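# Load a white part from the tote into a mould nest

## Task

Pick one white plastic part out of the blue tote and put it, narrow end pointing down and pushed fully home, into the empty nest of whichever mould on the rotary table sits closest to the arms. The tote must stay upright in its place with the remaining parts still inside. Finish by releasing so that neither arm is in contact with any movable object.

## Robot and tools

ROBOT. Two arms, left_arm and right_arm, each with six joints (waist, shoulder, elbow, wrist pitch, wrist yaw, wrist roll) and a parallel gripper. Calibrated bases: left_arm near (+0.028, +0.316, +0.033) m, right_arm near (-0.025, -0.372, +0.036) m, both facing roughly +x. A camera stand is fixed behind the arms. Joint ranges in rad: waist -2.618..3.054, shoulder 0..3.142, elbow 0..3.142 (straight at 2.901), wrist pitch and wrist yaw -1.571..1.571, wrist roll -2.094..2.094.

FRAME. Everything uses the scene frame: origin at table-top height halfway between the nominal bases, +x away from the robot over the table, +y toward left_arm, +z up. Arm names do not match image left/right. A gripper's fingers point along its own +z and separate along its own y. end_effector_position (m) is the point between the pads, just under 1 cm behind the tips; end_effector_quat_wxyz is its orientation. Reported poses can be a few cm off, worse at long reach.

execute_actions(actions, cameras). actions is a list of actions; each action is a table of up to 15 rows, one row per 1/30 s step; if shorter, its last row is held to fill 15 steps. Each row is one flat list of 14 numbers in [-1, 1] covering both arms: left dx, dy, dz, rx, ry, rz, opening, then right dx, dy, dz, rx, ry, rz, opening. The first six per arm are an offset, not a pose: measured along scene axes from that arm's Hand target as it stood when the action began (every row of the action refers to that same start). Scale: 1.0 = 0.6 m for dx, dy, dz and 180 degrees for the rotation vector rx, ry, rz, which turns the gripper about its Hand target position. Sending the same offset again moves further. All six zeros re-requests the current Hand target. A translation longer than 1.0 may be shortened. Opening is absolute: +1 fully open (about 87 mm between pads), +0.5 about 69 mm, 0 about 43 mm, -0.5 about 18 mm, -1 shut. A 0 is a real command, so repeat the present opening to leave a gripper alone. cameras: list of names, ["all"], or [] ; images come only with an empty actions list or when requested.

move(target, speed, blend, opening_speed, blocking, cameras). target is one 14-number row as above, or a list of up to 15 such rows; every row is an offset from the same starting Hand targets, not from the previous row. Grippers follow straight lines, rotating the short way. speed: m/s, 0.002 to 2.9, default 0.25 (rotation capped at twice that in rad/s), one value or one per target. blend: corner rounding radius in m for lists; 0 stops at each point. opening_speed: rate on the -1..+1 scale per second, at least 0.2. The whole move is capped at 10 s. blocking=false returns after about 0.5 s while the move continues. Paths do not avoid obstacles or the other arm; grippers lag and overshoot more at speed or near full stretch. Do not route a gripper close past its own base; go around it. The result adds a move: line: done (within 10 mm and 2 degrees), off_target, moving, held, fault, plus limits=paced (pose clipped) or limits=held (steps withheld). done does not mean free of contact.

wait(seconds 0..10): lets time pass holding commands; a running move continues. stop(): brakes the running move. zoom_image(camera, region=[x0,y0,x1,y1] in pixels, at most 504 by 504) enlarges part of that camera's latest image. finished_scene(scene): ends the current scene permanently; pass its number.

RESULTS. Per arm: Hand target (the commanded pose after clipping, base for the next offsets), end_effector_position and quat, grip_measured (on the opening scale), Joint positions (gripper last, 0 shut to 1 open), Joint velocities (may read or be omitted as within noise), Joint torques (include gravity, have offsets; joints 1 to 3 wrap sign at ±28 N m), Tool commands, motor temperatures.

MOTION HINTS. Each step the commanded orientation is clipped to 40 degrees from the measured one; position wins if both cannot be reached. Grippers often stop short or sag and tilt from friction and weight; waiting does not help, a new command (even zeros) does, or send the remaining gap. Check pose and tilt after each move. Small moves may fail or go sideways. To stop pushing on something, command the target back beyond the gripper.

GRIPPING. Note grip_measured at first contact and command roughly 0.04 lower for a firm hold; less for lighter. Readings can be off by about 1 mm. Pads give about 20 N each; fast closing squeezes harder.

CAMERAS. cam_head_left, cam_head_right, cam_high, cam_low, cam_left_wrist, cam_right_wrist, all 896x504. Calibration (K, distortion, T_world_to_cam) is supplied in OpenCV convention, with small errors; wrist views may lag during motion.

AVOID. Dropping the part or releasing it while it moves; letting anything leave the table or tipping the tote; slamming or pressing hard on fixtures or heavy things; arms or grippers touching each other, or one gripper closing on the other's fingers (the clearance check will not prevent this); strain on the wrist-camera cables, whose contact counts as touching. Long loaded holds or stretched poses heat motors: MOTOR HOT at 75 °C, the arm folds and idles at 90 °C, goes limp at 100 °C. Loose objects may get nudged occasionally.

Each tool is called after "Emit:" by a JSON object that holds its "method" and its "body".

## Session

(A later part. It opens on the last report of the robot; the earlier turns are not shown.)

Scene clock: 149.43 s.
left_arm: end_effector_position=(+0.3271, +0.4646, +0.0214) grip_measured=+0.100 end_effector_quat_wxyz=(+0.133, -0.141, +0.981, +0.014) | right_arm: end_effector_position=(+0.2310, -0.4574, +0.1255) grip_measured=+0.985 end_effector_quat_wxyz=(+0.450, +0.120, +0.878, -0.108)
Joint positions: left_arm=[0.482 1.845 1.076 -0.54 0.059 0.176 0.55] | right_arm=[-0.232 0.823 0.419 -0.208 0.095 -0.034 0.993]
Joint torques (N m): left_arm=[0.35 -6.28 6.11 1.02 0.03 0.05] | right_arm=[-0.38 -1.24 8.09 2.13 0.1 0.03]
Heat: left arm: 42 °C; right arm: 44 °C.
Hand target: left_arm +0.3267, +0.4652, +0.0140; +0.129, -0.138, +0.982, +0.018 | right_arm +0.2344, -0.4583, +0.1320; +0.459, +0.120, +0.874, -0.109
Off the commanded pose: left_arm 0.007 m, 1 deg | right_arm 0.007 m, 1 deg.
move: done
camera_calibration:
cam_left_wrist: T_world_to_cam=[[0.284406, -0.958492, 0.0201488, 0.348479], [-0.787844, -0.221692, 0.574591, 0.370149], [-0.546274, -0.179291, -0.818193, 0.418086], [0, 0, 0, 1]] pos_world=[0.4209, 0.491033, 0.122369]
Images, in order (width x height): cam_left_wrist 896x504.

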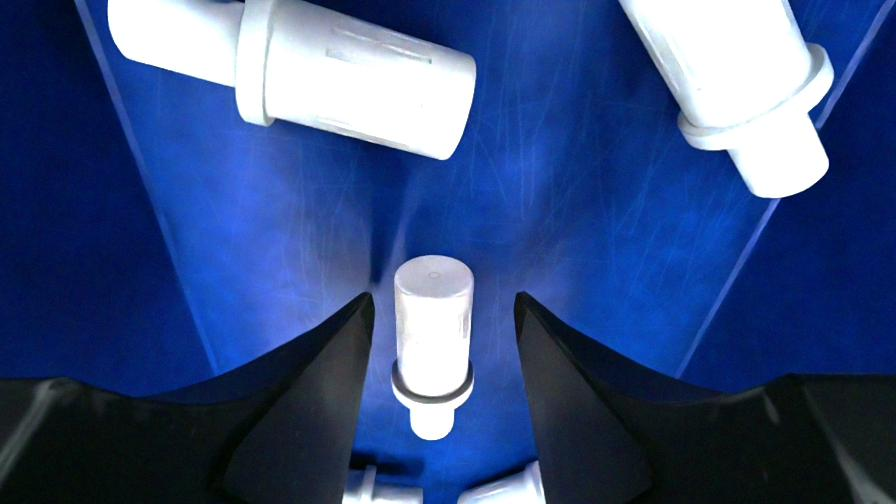

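Emit:
{"method": "move", "body": {"target": [[0.0,0.005,0,0,0,0,0.1,0,0,0,0,0,0,1],[0.0,0.005,0,0,0,0,-0.6,0,0,0,0,0,0,1],[0.0,0.005,0.25,0,0,0,-0.6,0,0,0,0,0,0,1]], "speed": 0.12, "opening_speed": 0.8, "cameras": ["all"]}}

Emit:
{"method": "zoom_image", "body": {"camera": "cam_head_right", "region": [360, 200, 580, 360]}}

Emit:
{"method": "zoom_image", "body": {"camera": "cam_high", "region": [340, 180, 540, 340]}}

Emit:
{"method": "zoom_image", "body": {"camera": "cam_low", "region": [330, 150, 550, 290]}}

Scene clock: 162.63 s.
left_arm: end_effector_position=(+0.3250, +0.4636, +0.1485) grip_measured=-0.346 end_effector_quat_wxyz=(+0.111, -0.142, +0.984, +0.006) | right_arm: end_effector_position=(+0.2310, -0.4574, +0.1255) grip_measured=+0.985 end_effector_quat_wxyz=(+0.450, +0.120, +0.878, -0.108)
Joint positions: left_arm=[0.482 1.749 1.49 -1.098 0.059 0.177 0.327] | right_arm=[-0.232 0.823 0.419 -0.208 0.095 -0.034 0.993]
Joint torques (N m): left_arm=[0.98 -9.57 10.07 0.62 0.06 0.11] | right_arm=[-0.34 -1.25 8.21 2.14 0.09 0.03]
Heat: left arm: 41 °C; right arm: 44 °C.
Hand target: left_arm +0.3267, +0.4682, +0.1640; +0.129, -0.138, +0.982, +0.018 | right_arm +0.2344, -0.4583, +0.1320; +0.459, +0.120, +0.874, -0.109
Off the commanded pose: left_arm 0.016 m, 3 deg | right_arm 0.007 m, 1 deg.
move: off_target (left_arm)
camera_calibration:
cam_left_wrist: T_world_to_cam=[[0.28442, -0.958275, 0.0285316, 0.344181], [-0.762595, -0.208105, 0.612488, 0.275155], [-0.580994, -0.195962, -0.789965, 0.535517], [0, 0, 0, 1]] pos_world=[0.423073, 0.492022, 0.244691]
cam_right_wrist: T_world_to_cam=[[-0.315204, -0.944162, 0.0959412, -0.37519], [-0.94598, 0.304493, -0.111378, 0.397127], [0.0759456, -0.125865, -0.989136, 0.194348], [0, 0, 0, 1]] pos_world=[0.242653, -0.450701, 0.272464]

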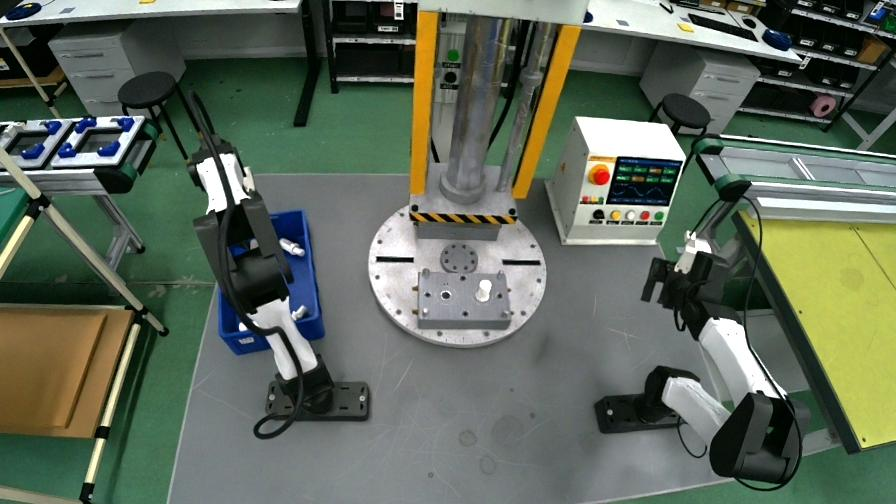

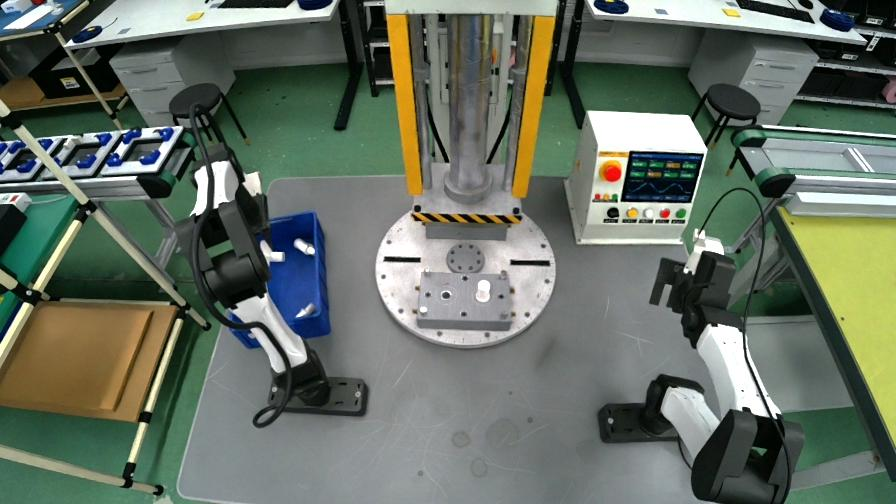

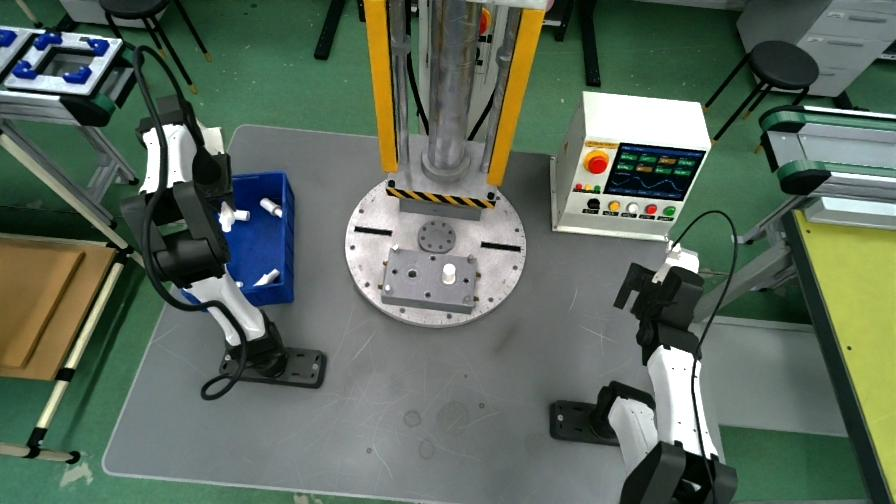

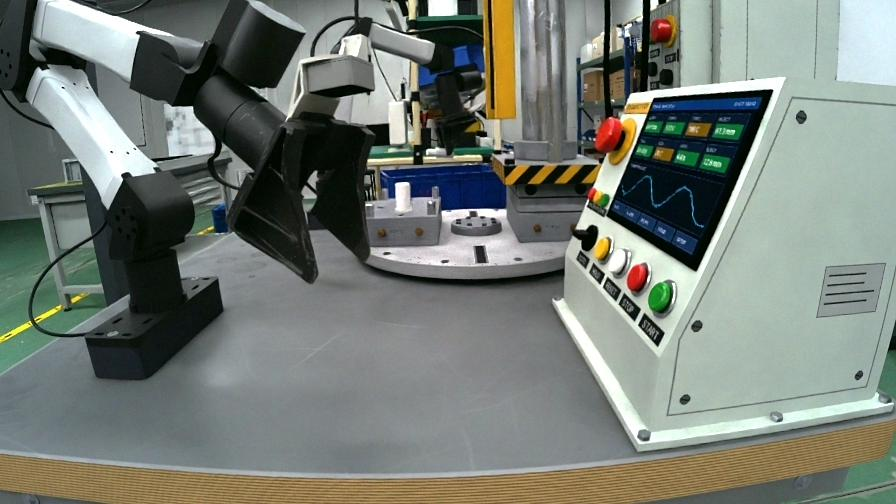

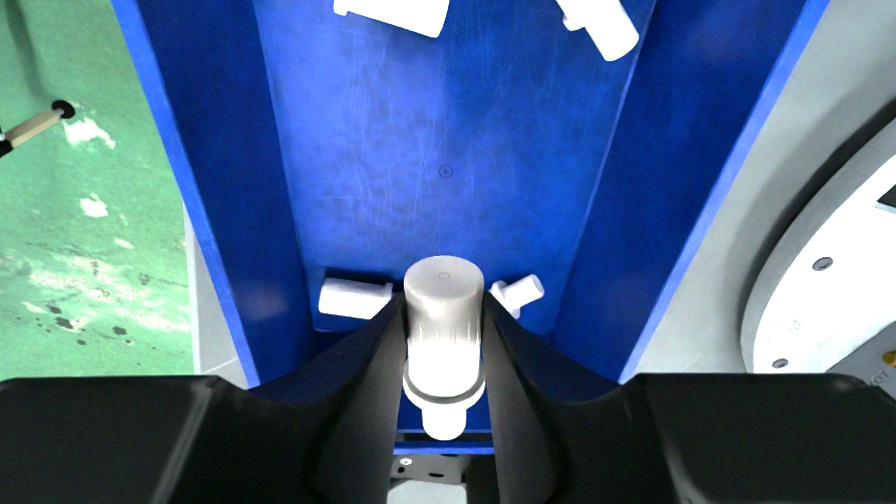

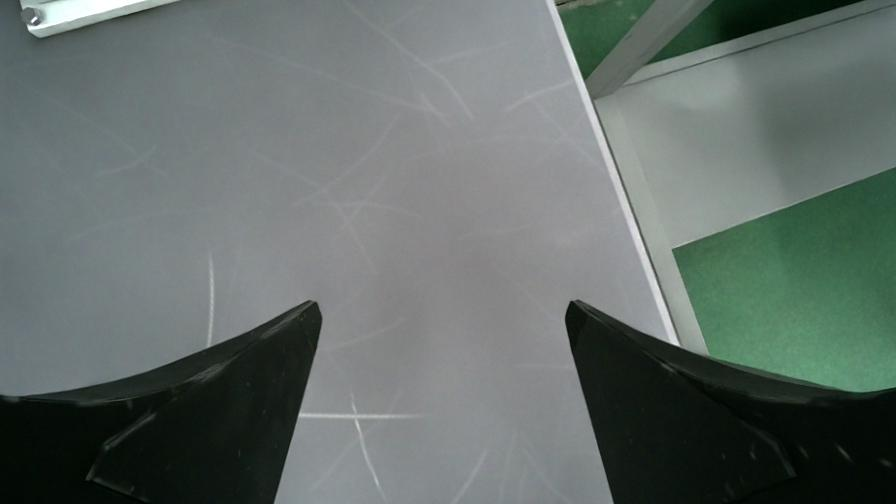

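Scaled by 2.291 from the camera's 896x504 image, which has a finer 1280x720 frame.

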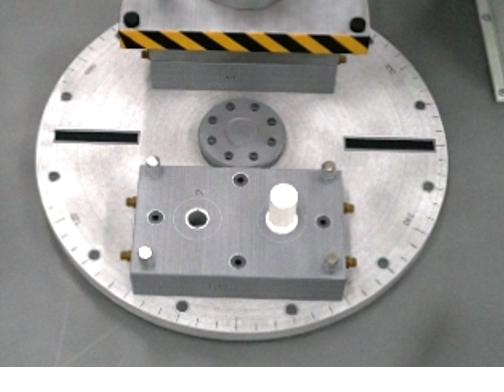

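Scaled by 2.520 from the camera's 896x504 image, which has a finer 1280x720 frame.

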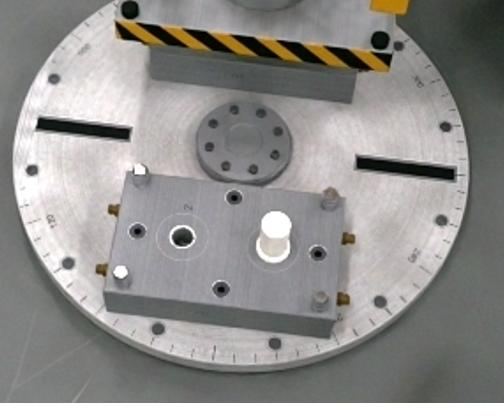

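Scaled by 2.291 from the camera's 896x504 image, which has a finer 1280x720 frame.

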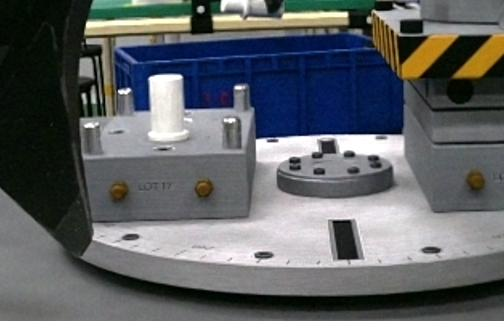

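Emit:
{"method": "move", "body": {"target": [[-0.07,-0.335,0,0,0,0,-0.6,0,0,0,0,0,0,1],[-0.07,-0.335,-0.19,0,0,0,-0.6,0,0,0,0,0,0,1]], "speed": [0.2,0.12], "blend": 0.02, "cameras": ["cam_left_wrist","cam_head_right","cam_head_left","cam_low"]}}

Scene clock: 204.30 s.
left_arm: end_effector_position=(+0.2831, +0.2667, +0.0545) grip_measured=-0.346 end_effector_quat_wxyz=(+0.126, -0.137, +0.982, +0.011) | right_arm: end_effector_position=(+0.2310, -0.4574, +0.1255) grip_measured=+0.985 end_effector_quat_wxyz=(+0.450, +0.120, +0.878, -0.108)
Joint positions: left_arm=[-0.177 1.528 0.866 -0.676 -0.101 -0.455 0.327] | right_arm=[-0.232 0.823 0.419 -0.208 0.095 -0.034 0.993]
Joint torques (N m): left_arm=[0.12 -4.3 6.54 0.96 -0.16 -0.06] | right_arm=[-0.32 -1.24 8.16 2.12 0.09 0.03]
Motor temperatures (°C): left_arm=[29 41 42 31 27 29 29] | right_arm=[30 35 45 40 27 28 31]
Heat: left arm: 42 °C; right arm: 45 °C.
Hand target: left_arm +0.2847, +0.2672, +0.0500; +0.129, -0.138, +0.982, +0.018 | right_arm +0.2344, -0.4583, +0.1320; +0.459, +0.120, +0.874, -0.109
Off the commanded pose: left_arm 0.005 m, 1 deg | right_arm 0.007 m, 1 deg.
move: done
camera_calibration:
cam_left_wrist: T_world_to_cam=[[0.275793, -0.960961, 0.0222029, 0.173701], [-0.782093, -0.21091, 0.586386, 0.267433], [-0.558811, -0.179086, -0.809728, 0.388625], [0, 0, 0, 1]] pos_world=[0.37842, 0.292921, 0.154005]
Images, in order (width x height): cam_head_left 896x504, cam_head_right 896x504, cam_low 896x504, cam_left_wrist 896x504.

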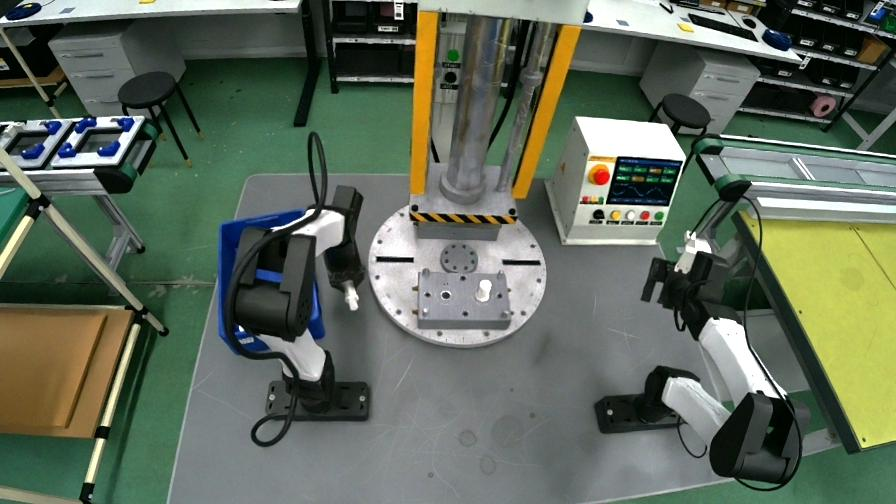

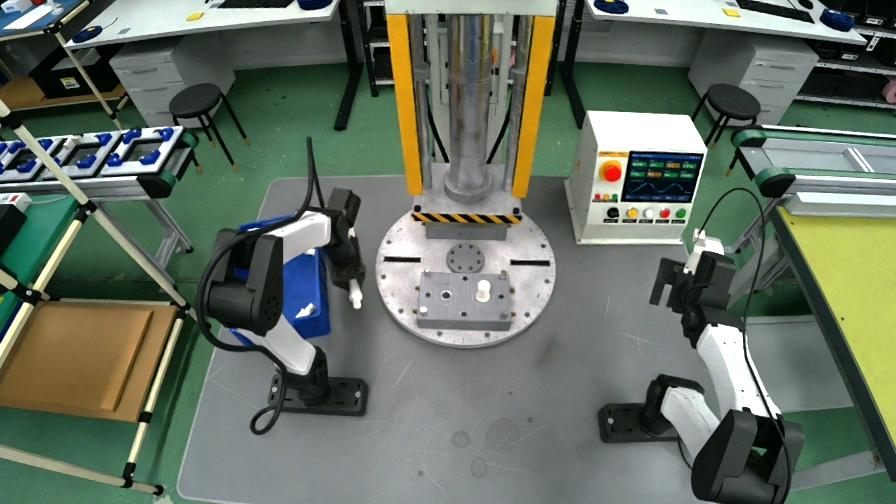

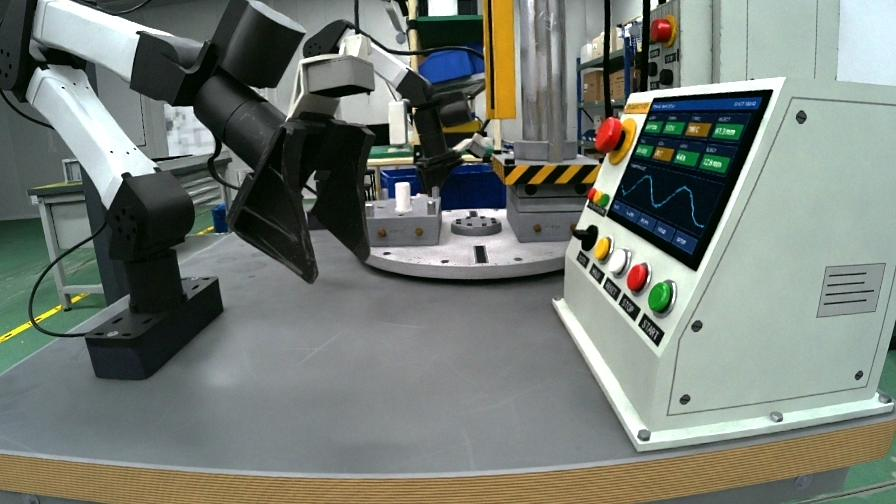

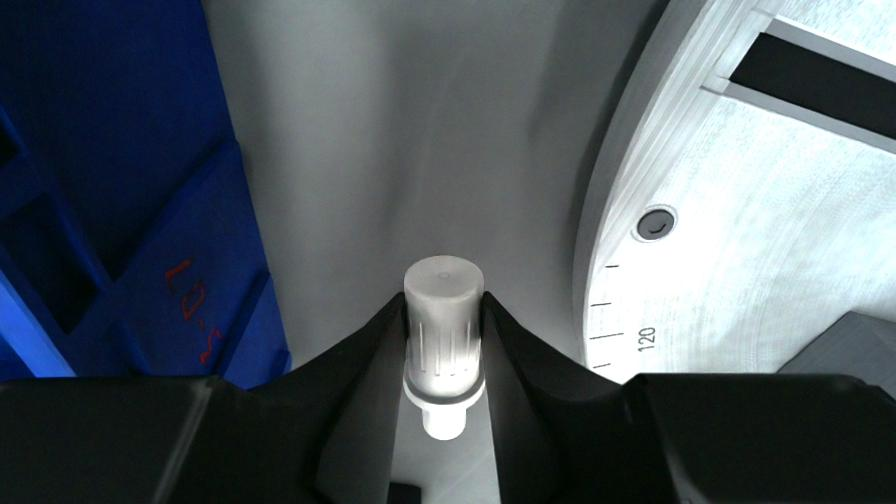

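Emit:
{"method": "move", "body": {"target": [[0,0,-0.05,0,0,0,-0.6,0,0,0,0,0,0,1],[0,0,-0.06,0,0,0,-0.6,0,0,0,0,0,0,1]], "speed": [0.08,0.02], "cameras": ["cam_left_wrist"]}}

Scene clock: 212.10 s.
left_arm: end_effector_position=(+0.2843, +0.2665, +0.0191) grip_measured=-0.346 end_effector_quat_wxyz=(+0.127, -0.137, +0.982, +0.011) | right_arm: end_effector_position=(+0.2310, -0.4574, +0.1255) grip_measured=+0.985 end_effector_quat_wxyz=(+0.450, +0.120, +0.878, -0.108)
Joint positions: left_arm=[-0.177 1.604 0.783 -0.514 -0.101 -0.455 0.327] | right_arm=[-0.232 0.823 0.419 -0.208 0.095 -0.034 0.993]
Joint torques (N m): left_arm=[0.1 -4.46 5.91 0.98 -0.17 -0.07] | right_arm=[-0.39 -1.29 8.06 2.15 0.12 0.06]
Heat: left arm: 42 °C; right arm: 45 °C.
Hand target: left_arm +0.2847, +0.2671, +0.0141; +0.129, -0.138, +0.982, +0.018 | right_arm +0.2344, -0.4583, +0.1320; +0.459, +0.120, +0.874, -0.109
Off the commanded pose: left_arm 0.005 m, 1 deg | right_arm 0.007 m, 1 deg.
move: done
camera_calibration:
cam_left_wrist: T_world_to_cam=[[0.27579, -0.960947, 0.0228283, 0.173934], [-0.782953, -0.210803, 0.585275, 0.289249], [-0.557606, -0.179287, -0.810514, 0.360342], [0, 0, 0, 1]] pos_world=[0.379428, 0.29272, 0.118802]
Images, in order (width x height): cam_left_wrist 896x504.

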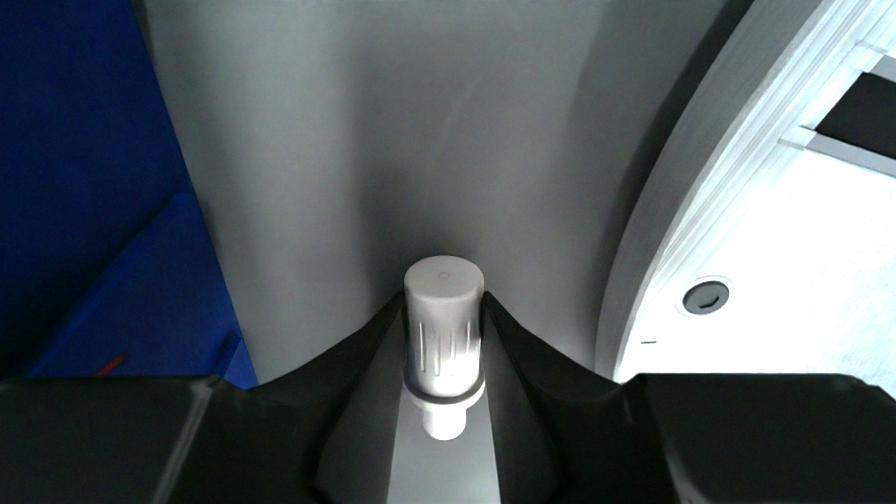

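Emit:
{"method": "move", "body": {"target": [0,0,-0.01,0,0,0,-0.6,0,0,0,0,0,0,1], "speed": 0.02}}

Scene clock: 216.10 s.
left_arm: end_effector_position=(+0.2871, +0.2660, +0.0177) grip_measured=-0.346 end_effector_quat_wxyz=(+0.133, -0.137, +0.982, +0.009) | right_arm: end_effector_position=(+0.2310, -0.4574, +0.1255) grip_measured=+0.985 end_effector_quat_wxyz=(+0.450, +0.120, +0.878, -0.108)
Joint positions: left_arm=[-0.177 1.608 0.778 -0.494 -0.101 -0.455 0.327] | right_arm=[-0.232 0.823 0.419 -0.208 0.095 -0.034 0.993]
Joint torques (N m): left_arm=[0.1 -3.73 5.09 1.07 -0.16 -0.06] | right_arm=[-0.42 -1.24 8.06 2.13 0.06 0.02]
Heat: left arm: 42 °C; right arm: 45 °C.
Hand target: left_arm +0.2848, +0.2671, +0.0081; +0.129, -0.138, +0.982, +0.018 | right_arm +0.2344, -0.4583, +0.1320; +0.459, +0.120, +0.874, -0.109
Off the commanded pose: left_arm 0.010 m, 1 deg | right_arm 0.007 m, 1 deg.
move: done

Emit:
{"method": "move", "body": {"target": [[0,0,0.005,0,0,0,-0.6,0,0,0,0,0,0,1],[0,0,0.005,0,0,0,0,0,0,0,0,0,0,1],[0,0,0.1,0,0,0,0.1,0,0,0,0,0,0,1],[0,0,0.1,-0.046,0.16,0,0.1,0,0,0,0,0,0,1]], "speed": [0.02,0.05,0.08,0.15], "opening_speed": 0.6, "cameras": ["cam_left_wrist","cam_head_right"]}}

Scene clock: 227.10 s.
left_arm: end_effector_position=(+0.2813, +0.2674, +0.0680) grip_measured=+0.100 end_effector_quat_wxyz=(-0.124, -0.138, +0.983, -0.012) | right_arm: end_effector_position=(+0.2310, -0.4574, +0.1255) grip_measured=+0.985 end_effector_quat_wxyz=(+0.450, +0.120, +0.878, -0.108)
Joint positions: left_arm=[-0.069 1.952 1.341 -1.197 0.078 -0.352 0.55] | right_arm=[-0.232 0.823 0.419 -0.208 0.095 -0.034 0.993]
Joint torques (N m): left_arm=[1.31 -6.56 8.58 -0.22 0.26 0.1] | right_arm=[-0.38 -1.24 8.16 2.16 0.07 0]
Heat: left arm: 42 °C; right arm: 46 °C.
Hand target: left_arm +0.2848, +0.2672, +0.0681; -0.129, -0.138, +0.982, -0.018 | right_arm +0.2344, -0.4583, +0.1320; +0.459, +0.120, +0.874, -0.109
Off the commanded pose: left_arm 0.003 m, 1 deg | right_arm 0.007 m, 1 deg.
move: done; target 3's new opening was sent with left_arm's hand 0.014 m and 2 deg from that target
camera_calibration:
cam_left_wrist: T_world_to_cam=[[0.282238, -0.959336, -0.00399109, 0.174025], [-0.408484, -0.123939, 0.904312, 0.108331], [-0.868034, -0.253601, -0.426853, 0.479584], [0, 0, 0, 1]] pos_world=[0.411431, 0.301997, 0.107442]
Images, in order (width x height): cam_head_right 896x504, cam_left_wrist 896x504.

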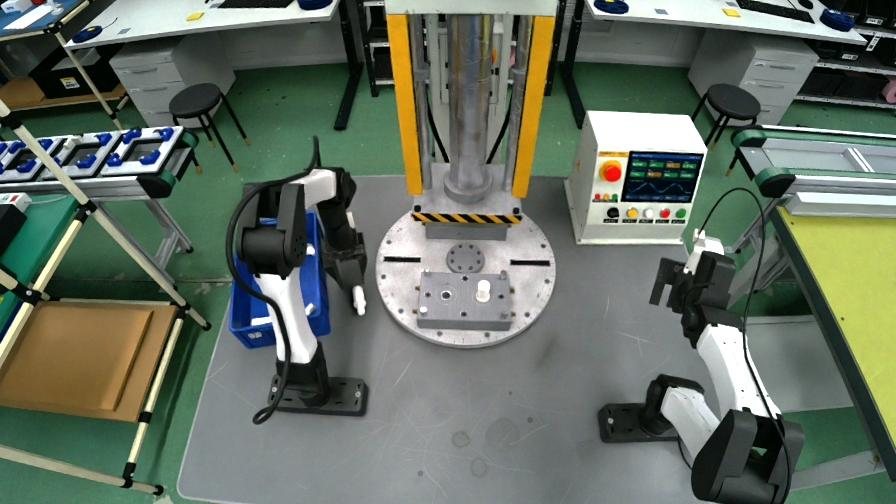

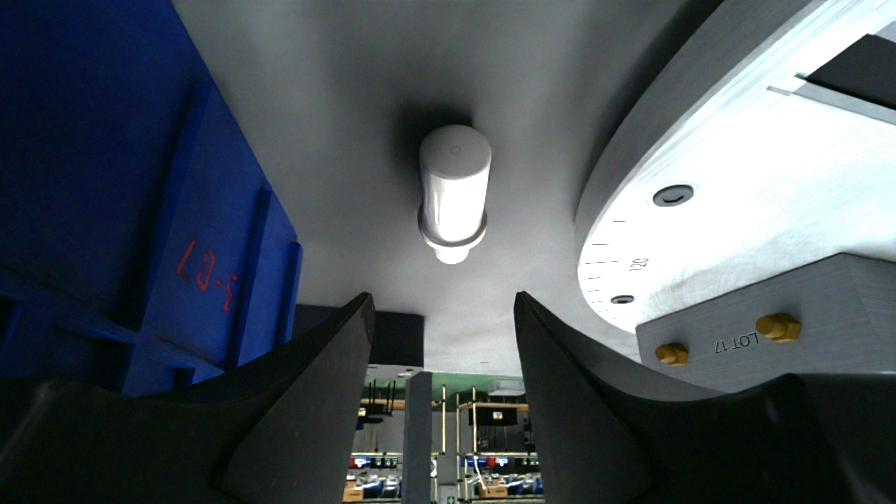

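Emit:
{"method": "move", "body": {"target": [[0.005,-0.003,-0.06,0,0,0,0.1,0,0,0,0,0,0,1],[0.005,-0.003,-0.081,0,0,0,0.1,0,0,0,0,0,0,1]], "speed": [0.08,0.03], "cameras": ["cam_left_wrist","cam_head_right"]}}

Scene clock: 234.97 s.
left_arm: end_effector_position=(+0.2895, +0.2664, +0.0268) grip_measured=+0.100 end_effector_quat_wxyz=(-0.122, -0.138, +0.983, -0.014) | right_arm: end_effector_position=(+0.2310, -0.4574, +0.1255) grip_measured=+0.985 end_effector_quat_wxyz=(+0.450, +0.120, +0.878, -0.108)
Joint positions: left_arm=[-0.069 2.042 1.295 -1.057 0.08 -0.352 0.55] | right_arm=[-0.232 0.823 0.419 -0.208 0.095 -0.034 0.993]
Joint torques (N m): left_arm=[0.95 -6.91 5.19 0.03 0.26 0.05] | right_arm=[-0.34 -1.16 8.05 2.11 0.06 0.03]
Heat: left arm: 42 °C; right arm: 46 °C.
Hand target: left_arm +0.2878, +0.2654, +0.0195; -0.129, -0.139, +0.982, -0.019 | right_arm +0.2344, -0.4583, +0.1320; +0.459, +0.120, +0.874, -0.109
Off the commanded pose: left_arm 0.008 m, 1 deg | right_arm 0.007 m, 1 deg.
move: done
camera_calibration:
cam_left_wrist: T_world_to_cam=[[0.282675, -0.959215, -0.000661354, 0.170285], [-0.412407, -0.122156, 0.902773, 0.149524], [-0.866034, -0.254919, -0.430117, 0.468708], [0, 0, 0, 1]] pos_world=[0.419446, 0.301088, 0.0667256]
Images, in order (width x height): cam_head_right 896x504, cam_left_wrist 896x504.

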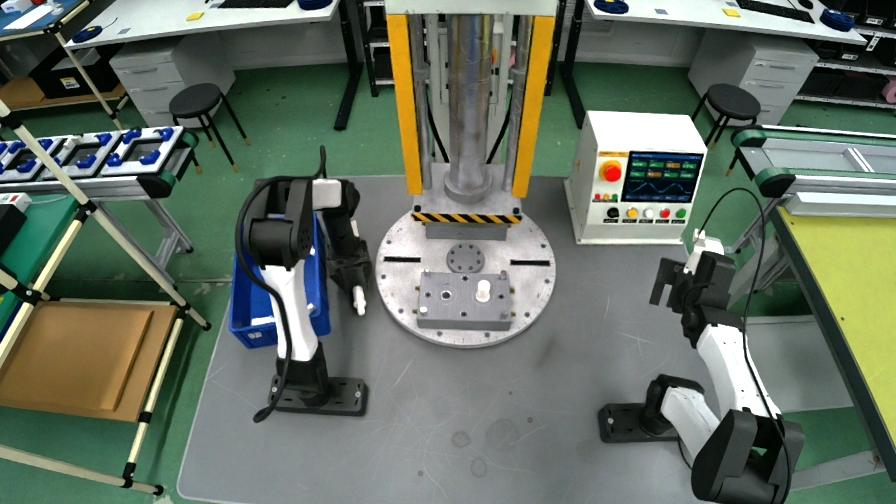

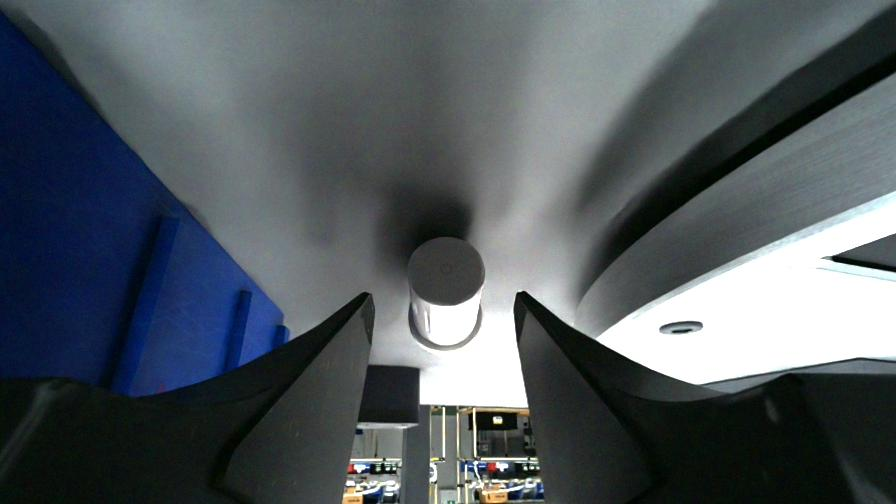

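Emit:
{"method": "move", "body": {"target": [[-0.008,-0.001,-0.016,0,0,0,0.1,0,0,0,0,0,0,1],[-0.008,-0.001,-0.016,0,0,0,-0.6,0,0,0,0,0,0,1]], "speed": 0.03, "opening_speed": 0.8, "cameras": ["cam_left_wrist"]}}

Scene clock: 241.73 s.
left_arm: end_effector_position=(+0.2860, +0.2665, +0.0180) grip_measured=-0.345 end_effector_quat_wxyz=(-0.119, -0.138, +0.983, -0.015) | right_arm: end_effector_position=(+0.2310, -0.4574, +0.1255) grip_measured=+0.985 end_effector_quat_wxyz=(+0.450, +0.120, +0.878, -0.108)
Joint positions: left_arm=[-0.069 2.042 1.257 -1.013 0.081 -0.352 0.327] | right_arm=[-0.232 0.823 0.419 -0.208 0.095 -0.034 0.993]
Joint torques (N m): left_arm=[0.75 -6.58 5.04 0.03 0.25 0.02] | right_arm=[-0.38 -1.31 8.06 2.14 0.08 0]
Heat: left arm: 42 °C; right arm: 46 °C.
Hand target: left_arm +0.2830, +0.2648, +0.0099; -0.129, -0.138, +0.982, -0.018 | right_arm +0.2344, -0.4583, +0.1320; +0.459, +0.120, +0.874, -0.109
Off the commanded pose: left_arm 0.009 m, 1 deg | right_arm 0.007 m, 1 deg.
move: done
camera_calibration:
cam_left_wrist: T_world_to_cam=[[0.282882, -0.959153, 0.00197272, 0.171372], [-0.417133, -0.121172, 0.900732, 0.15712], [-0.8637, -0.255624, -0.434371, 0.461506], [0, 0, 0, 1]] pos_world=[0.415665, 0.301383, 0.058604]
Images, in order (width x height): cam_left_wrist 896x504.

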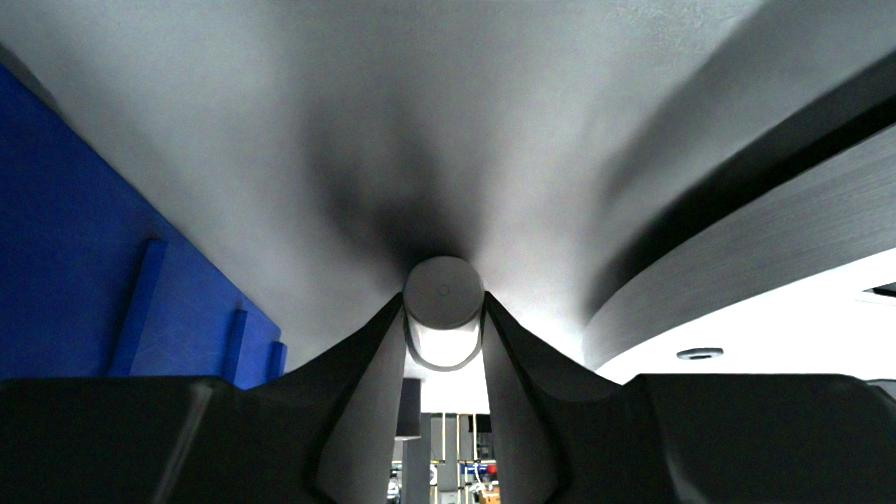

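Emit:
{"method": "move", "body": {"target": [[0,0,0.35,0,0,0,-0.6,0,0,0,0,0,0,1],[-0.13,-0.21,0.4,-0.182,-0.513,-0.3,-0.6,0,0,0,0,0,0,1]], "speed": 0.25, "cameras": ["all"]}}

Scene clock: 262.63 s.
left_arm: end_effector_position=(+0.2062, +0.1420, +0.2481) grip_measured=-0.345 end_effector_quat_wxyz=(+0.551, +0.349, +0.701, -0.288) | right_arm: end_effector_position=(+0.2310, -0.4574, +0.1255) grip_measured=+0.985 end_effector_quat_wxyz=(+0.450, +0.120, +0.878, -0.108)
Joint positions: left_arm=[-0.459 0.469 0.559 -0.345 0.458 0.095 0.327] | right_arm=[-0.232 0.823 0.419 -0.208 0.095 -0.034 0.993]
Joint torques (N m): left_arm=[0.13 0.25 7.31 2.13 0.31 0.12] | right_arm=[-0.43 -1.31 8.16 2.11 0.07 0.01]
Heat: left arm: 41 °C; right arm: 46 °C.
Hand target: left_arm +0.2050, +0.1388, +0.2498; +0.558, +0.359, +0.689, -0.292 | right_arm +0.2344, -0.4583, +0.1320; +0.459, +0.120, +0.874, -0.109
Off the commanded pose: left_arm 0.004 m, 2 deg | right_arm 0.007 m, 1 deg.
move: done
camera_calibration:
cam_left_wrist: T_world_to_cam=[[-0.809682, -0.586226, 0.0274422, 0.240008], [-0.534906, 0.717948, -0.445451, 0.140587], [0.241433, -0.375353, -0.894886, 0.364103], [0, 0, 0, 1]] pos_world=[0.181625, 0.176432, 0.381868]
cam_right_wrist: T_world_to_cam=[[-0.315204, -0.944162, 0.0959412, -0.37519], [-0.94598, 0.304493, -0.111378, 0.397127], [0.0759456, -0.125865, -0.989136, 0.194348], [0, 0, 0, 1]] pos_world=[0.242653, -0.450701, 0.272464]

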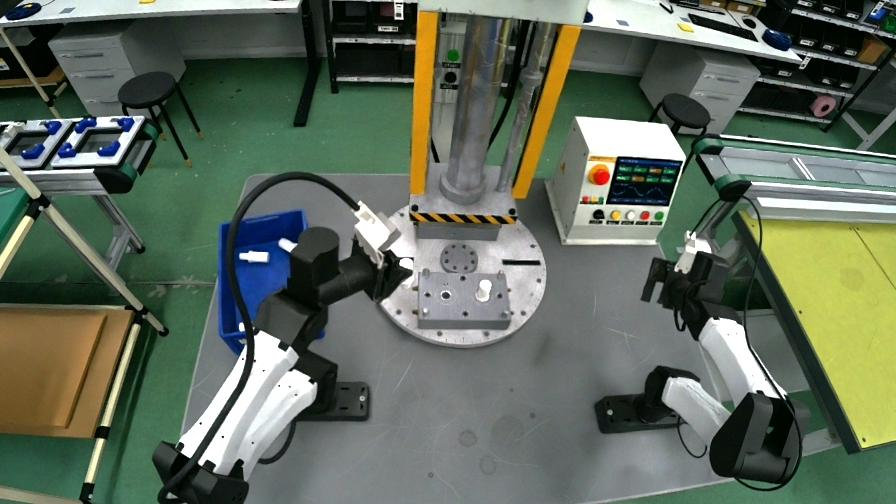

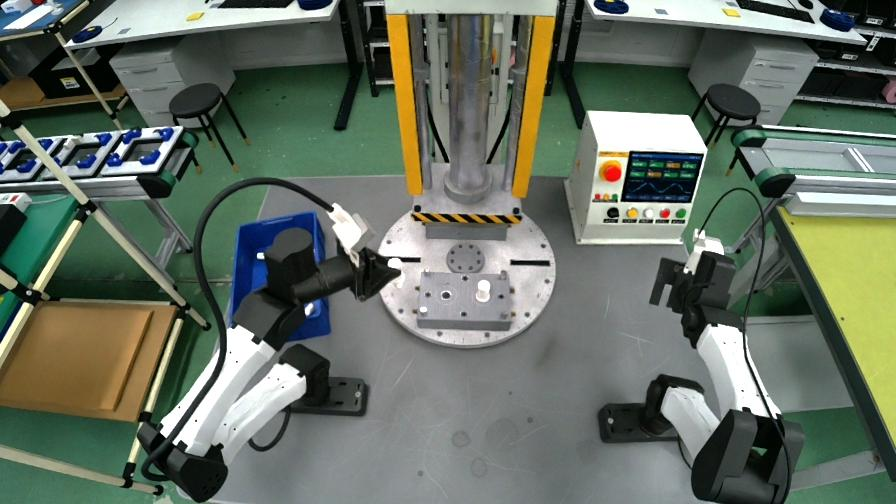

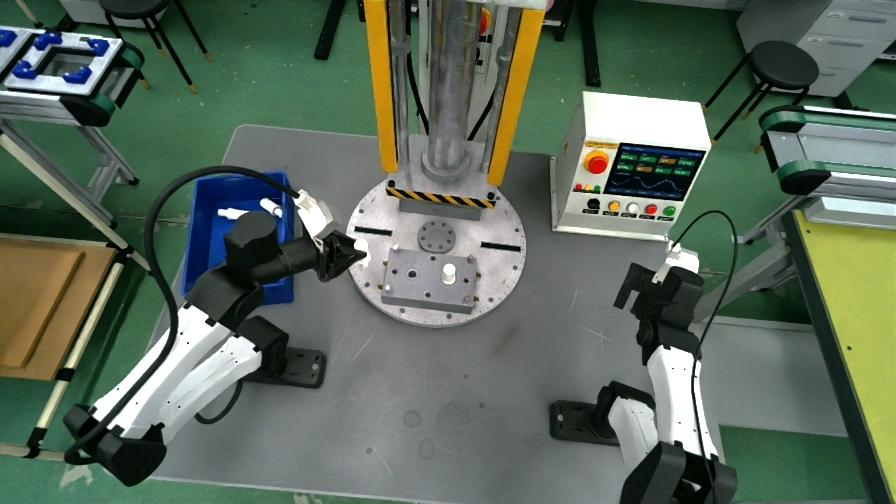

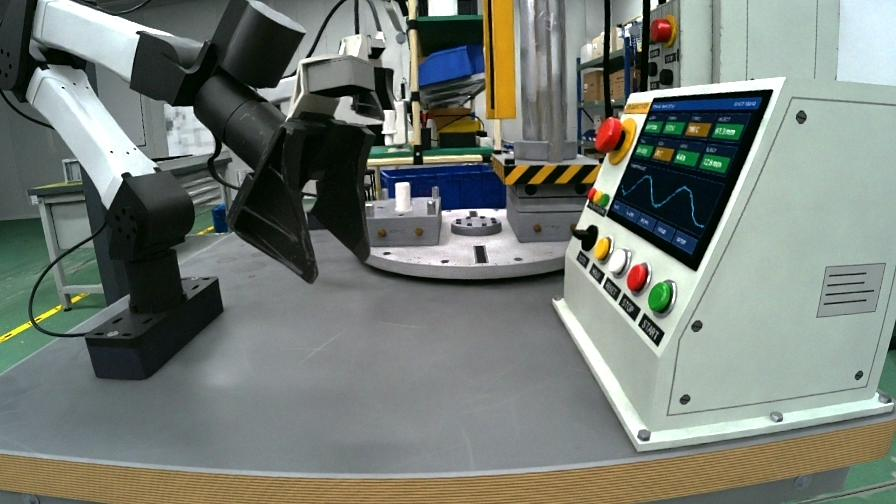

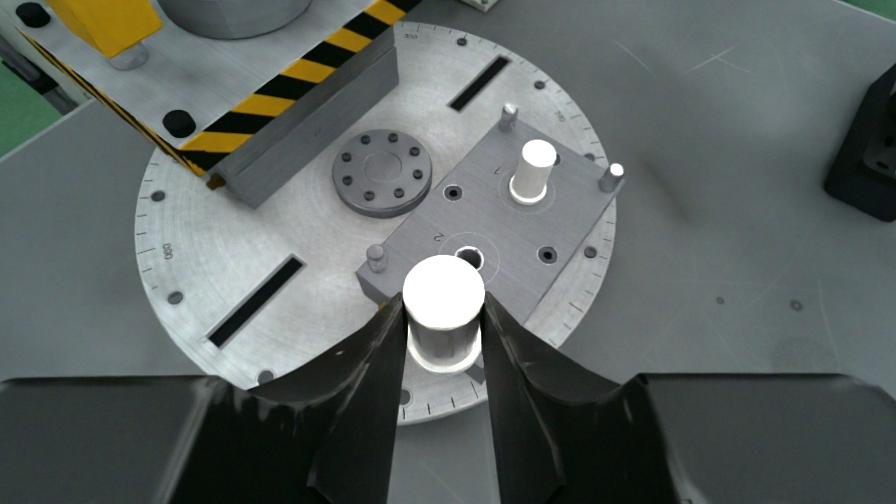

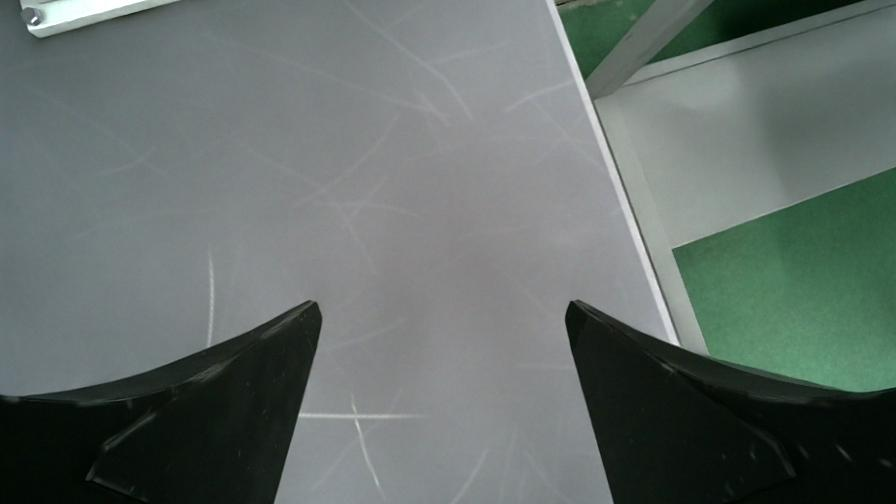

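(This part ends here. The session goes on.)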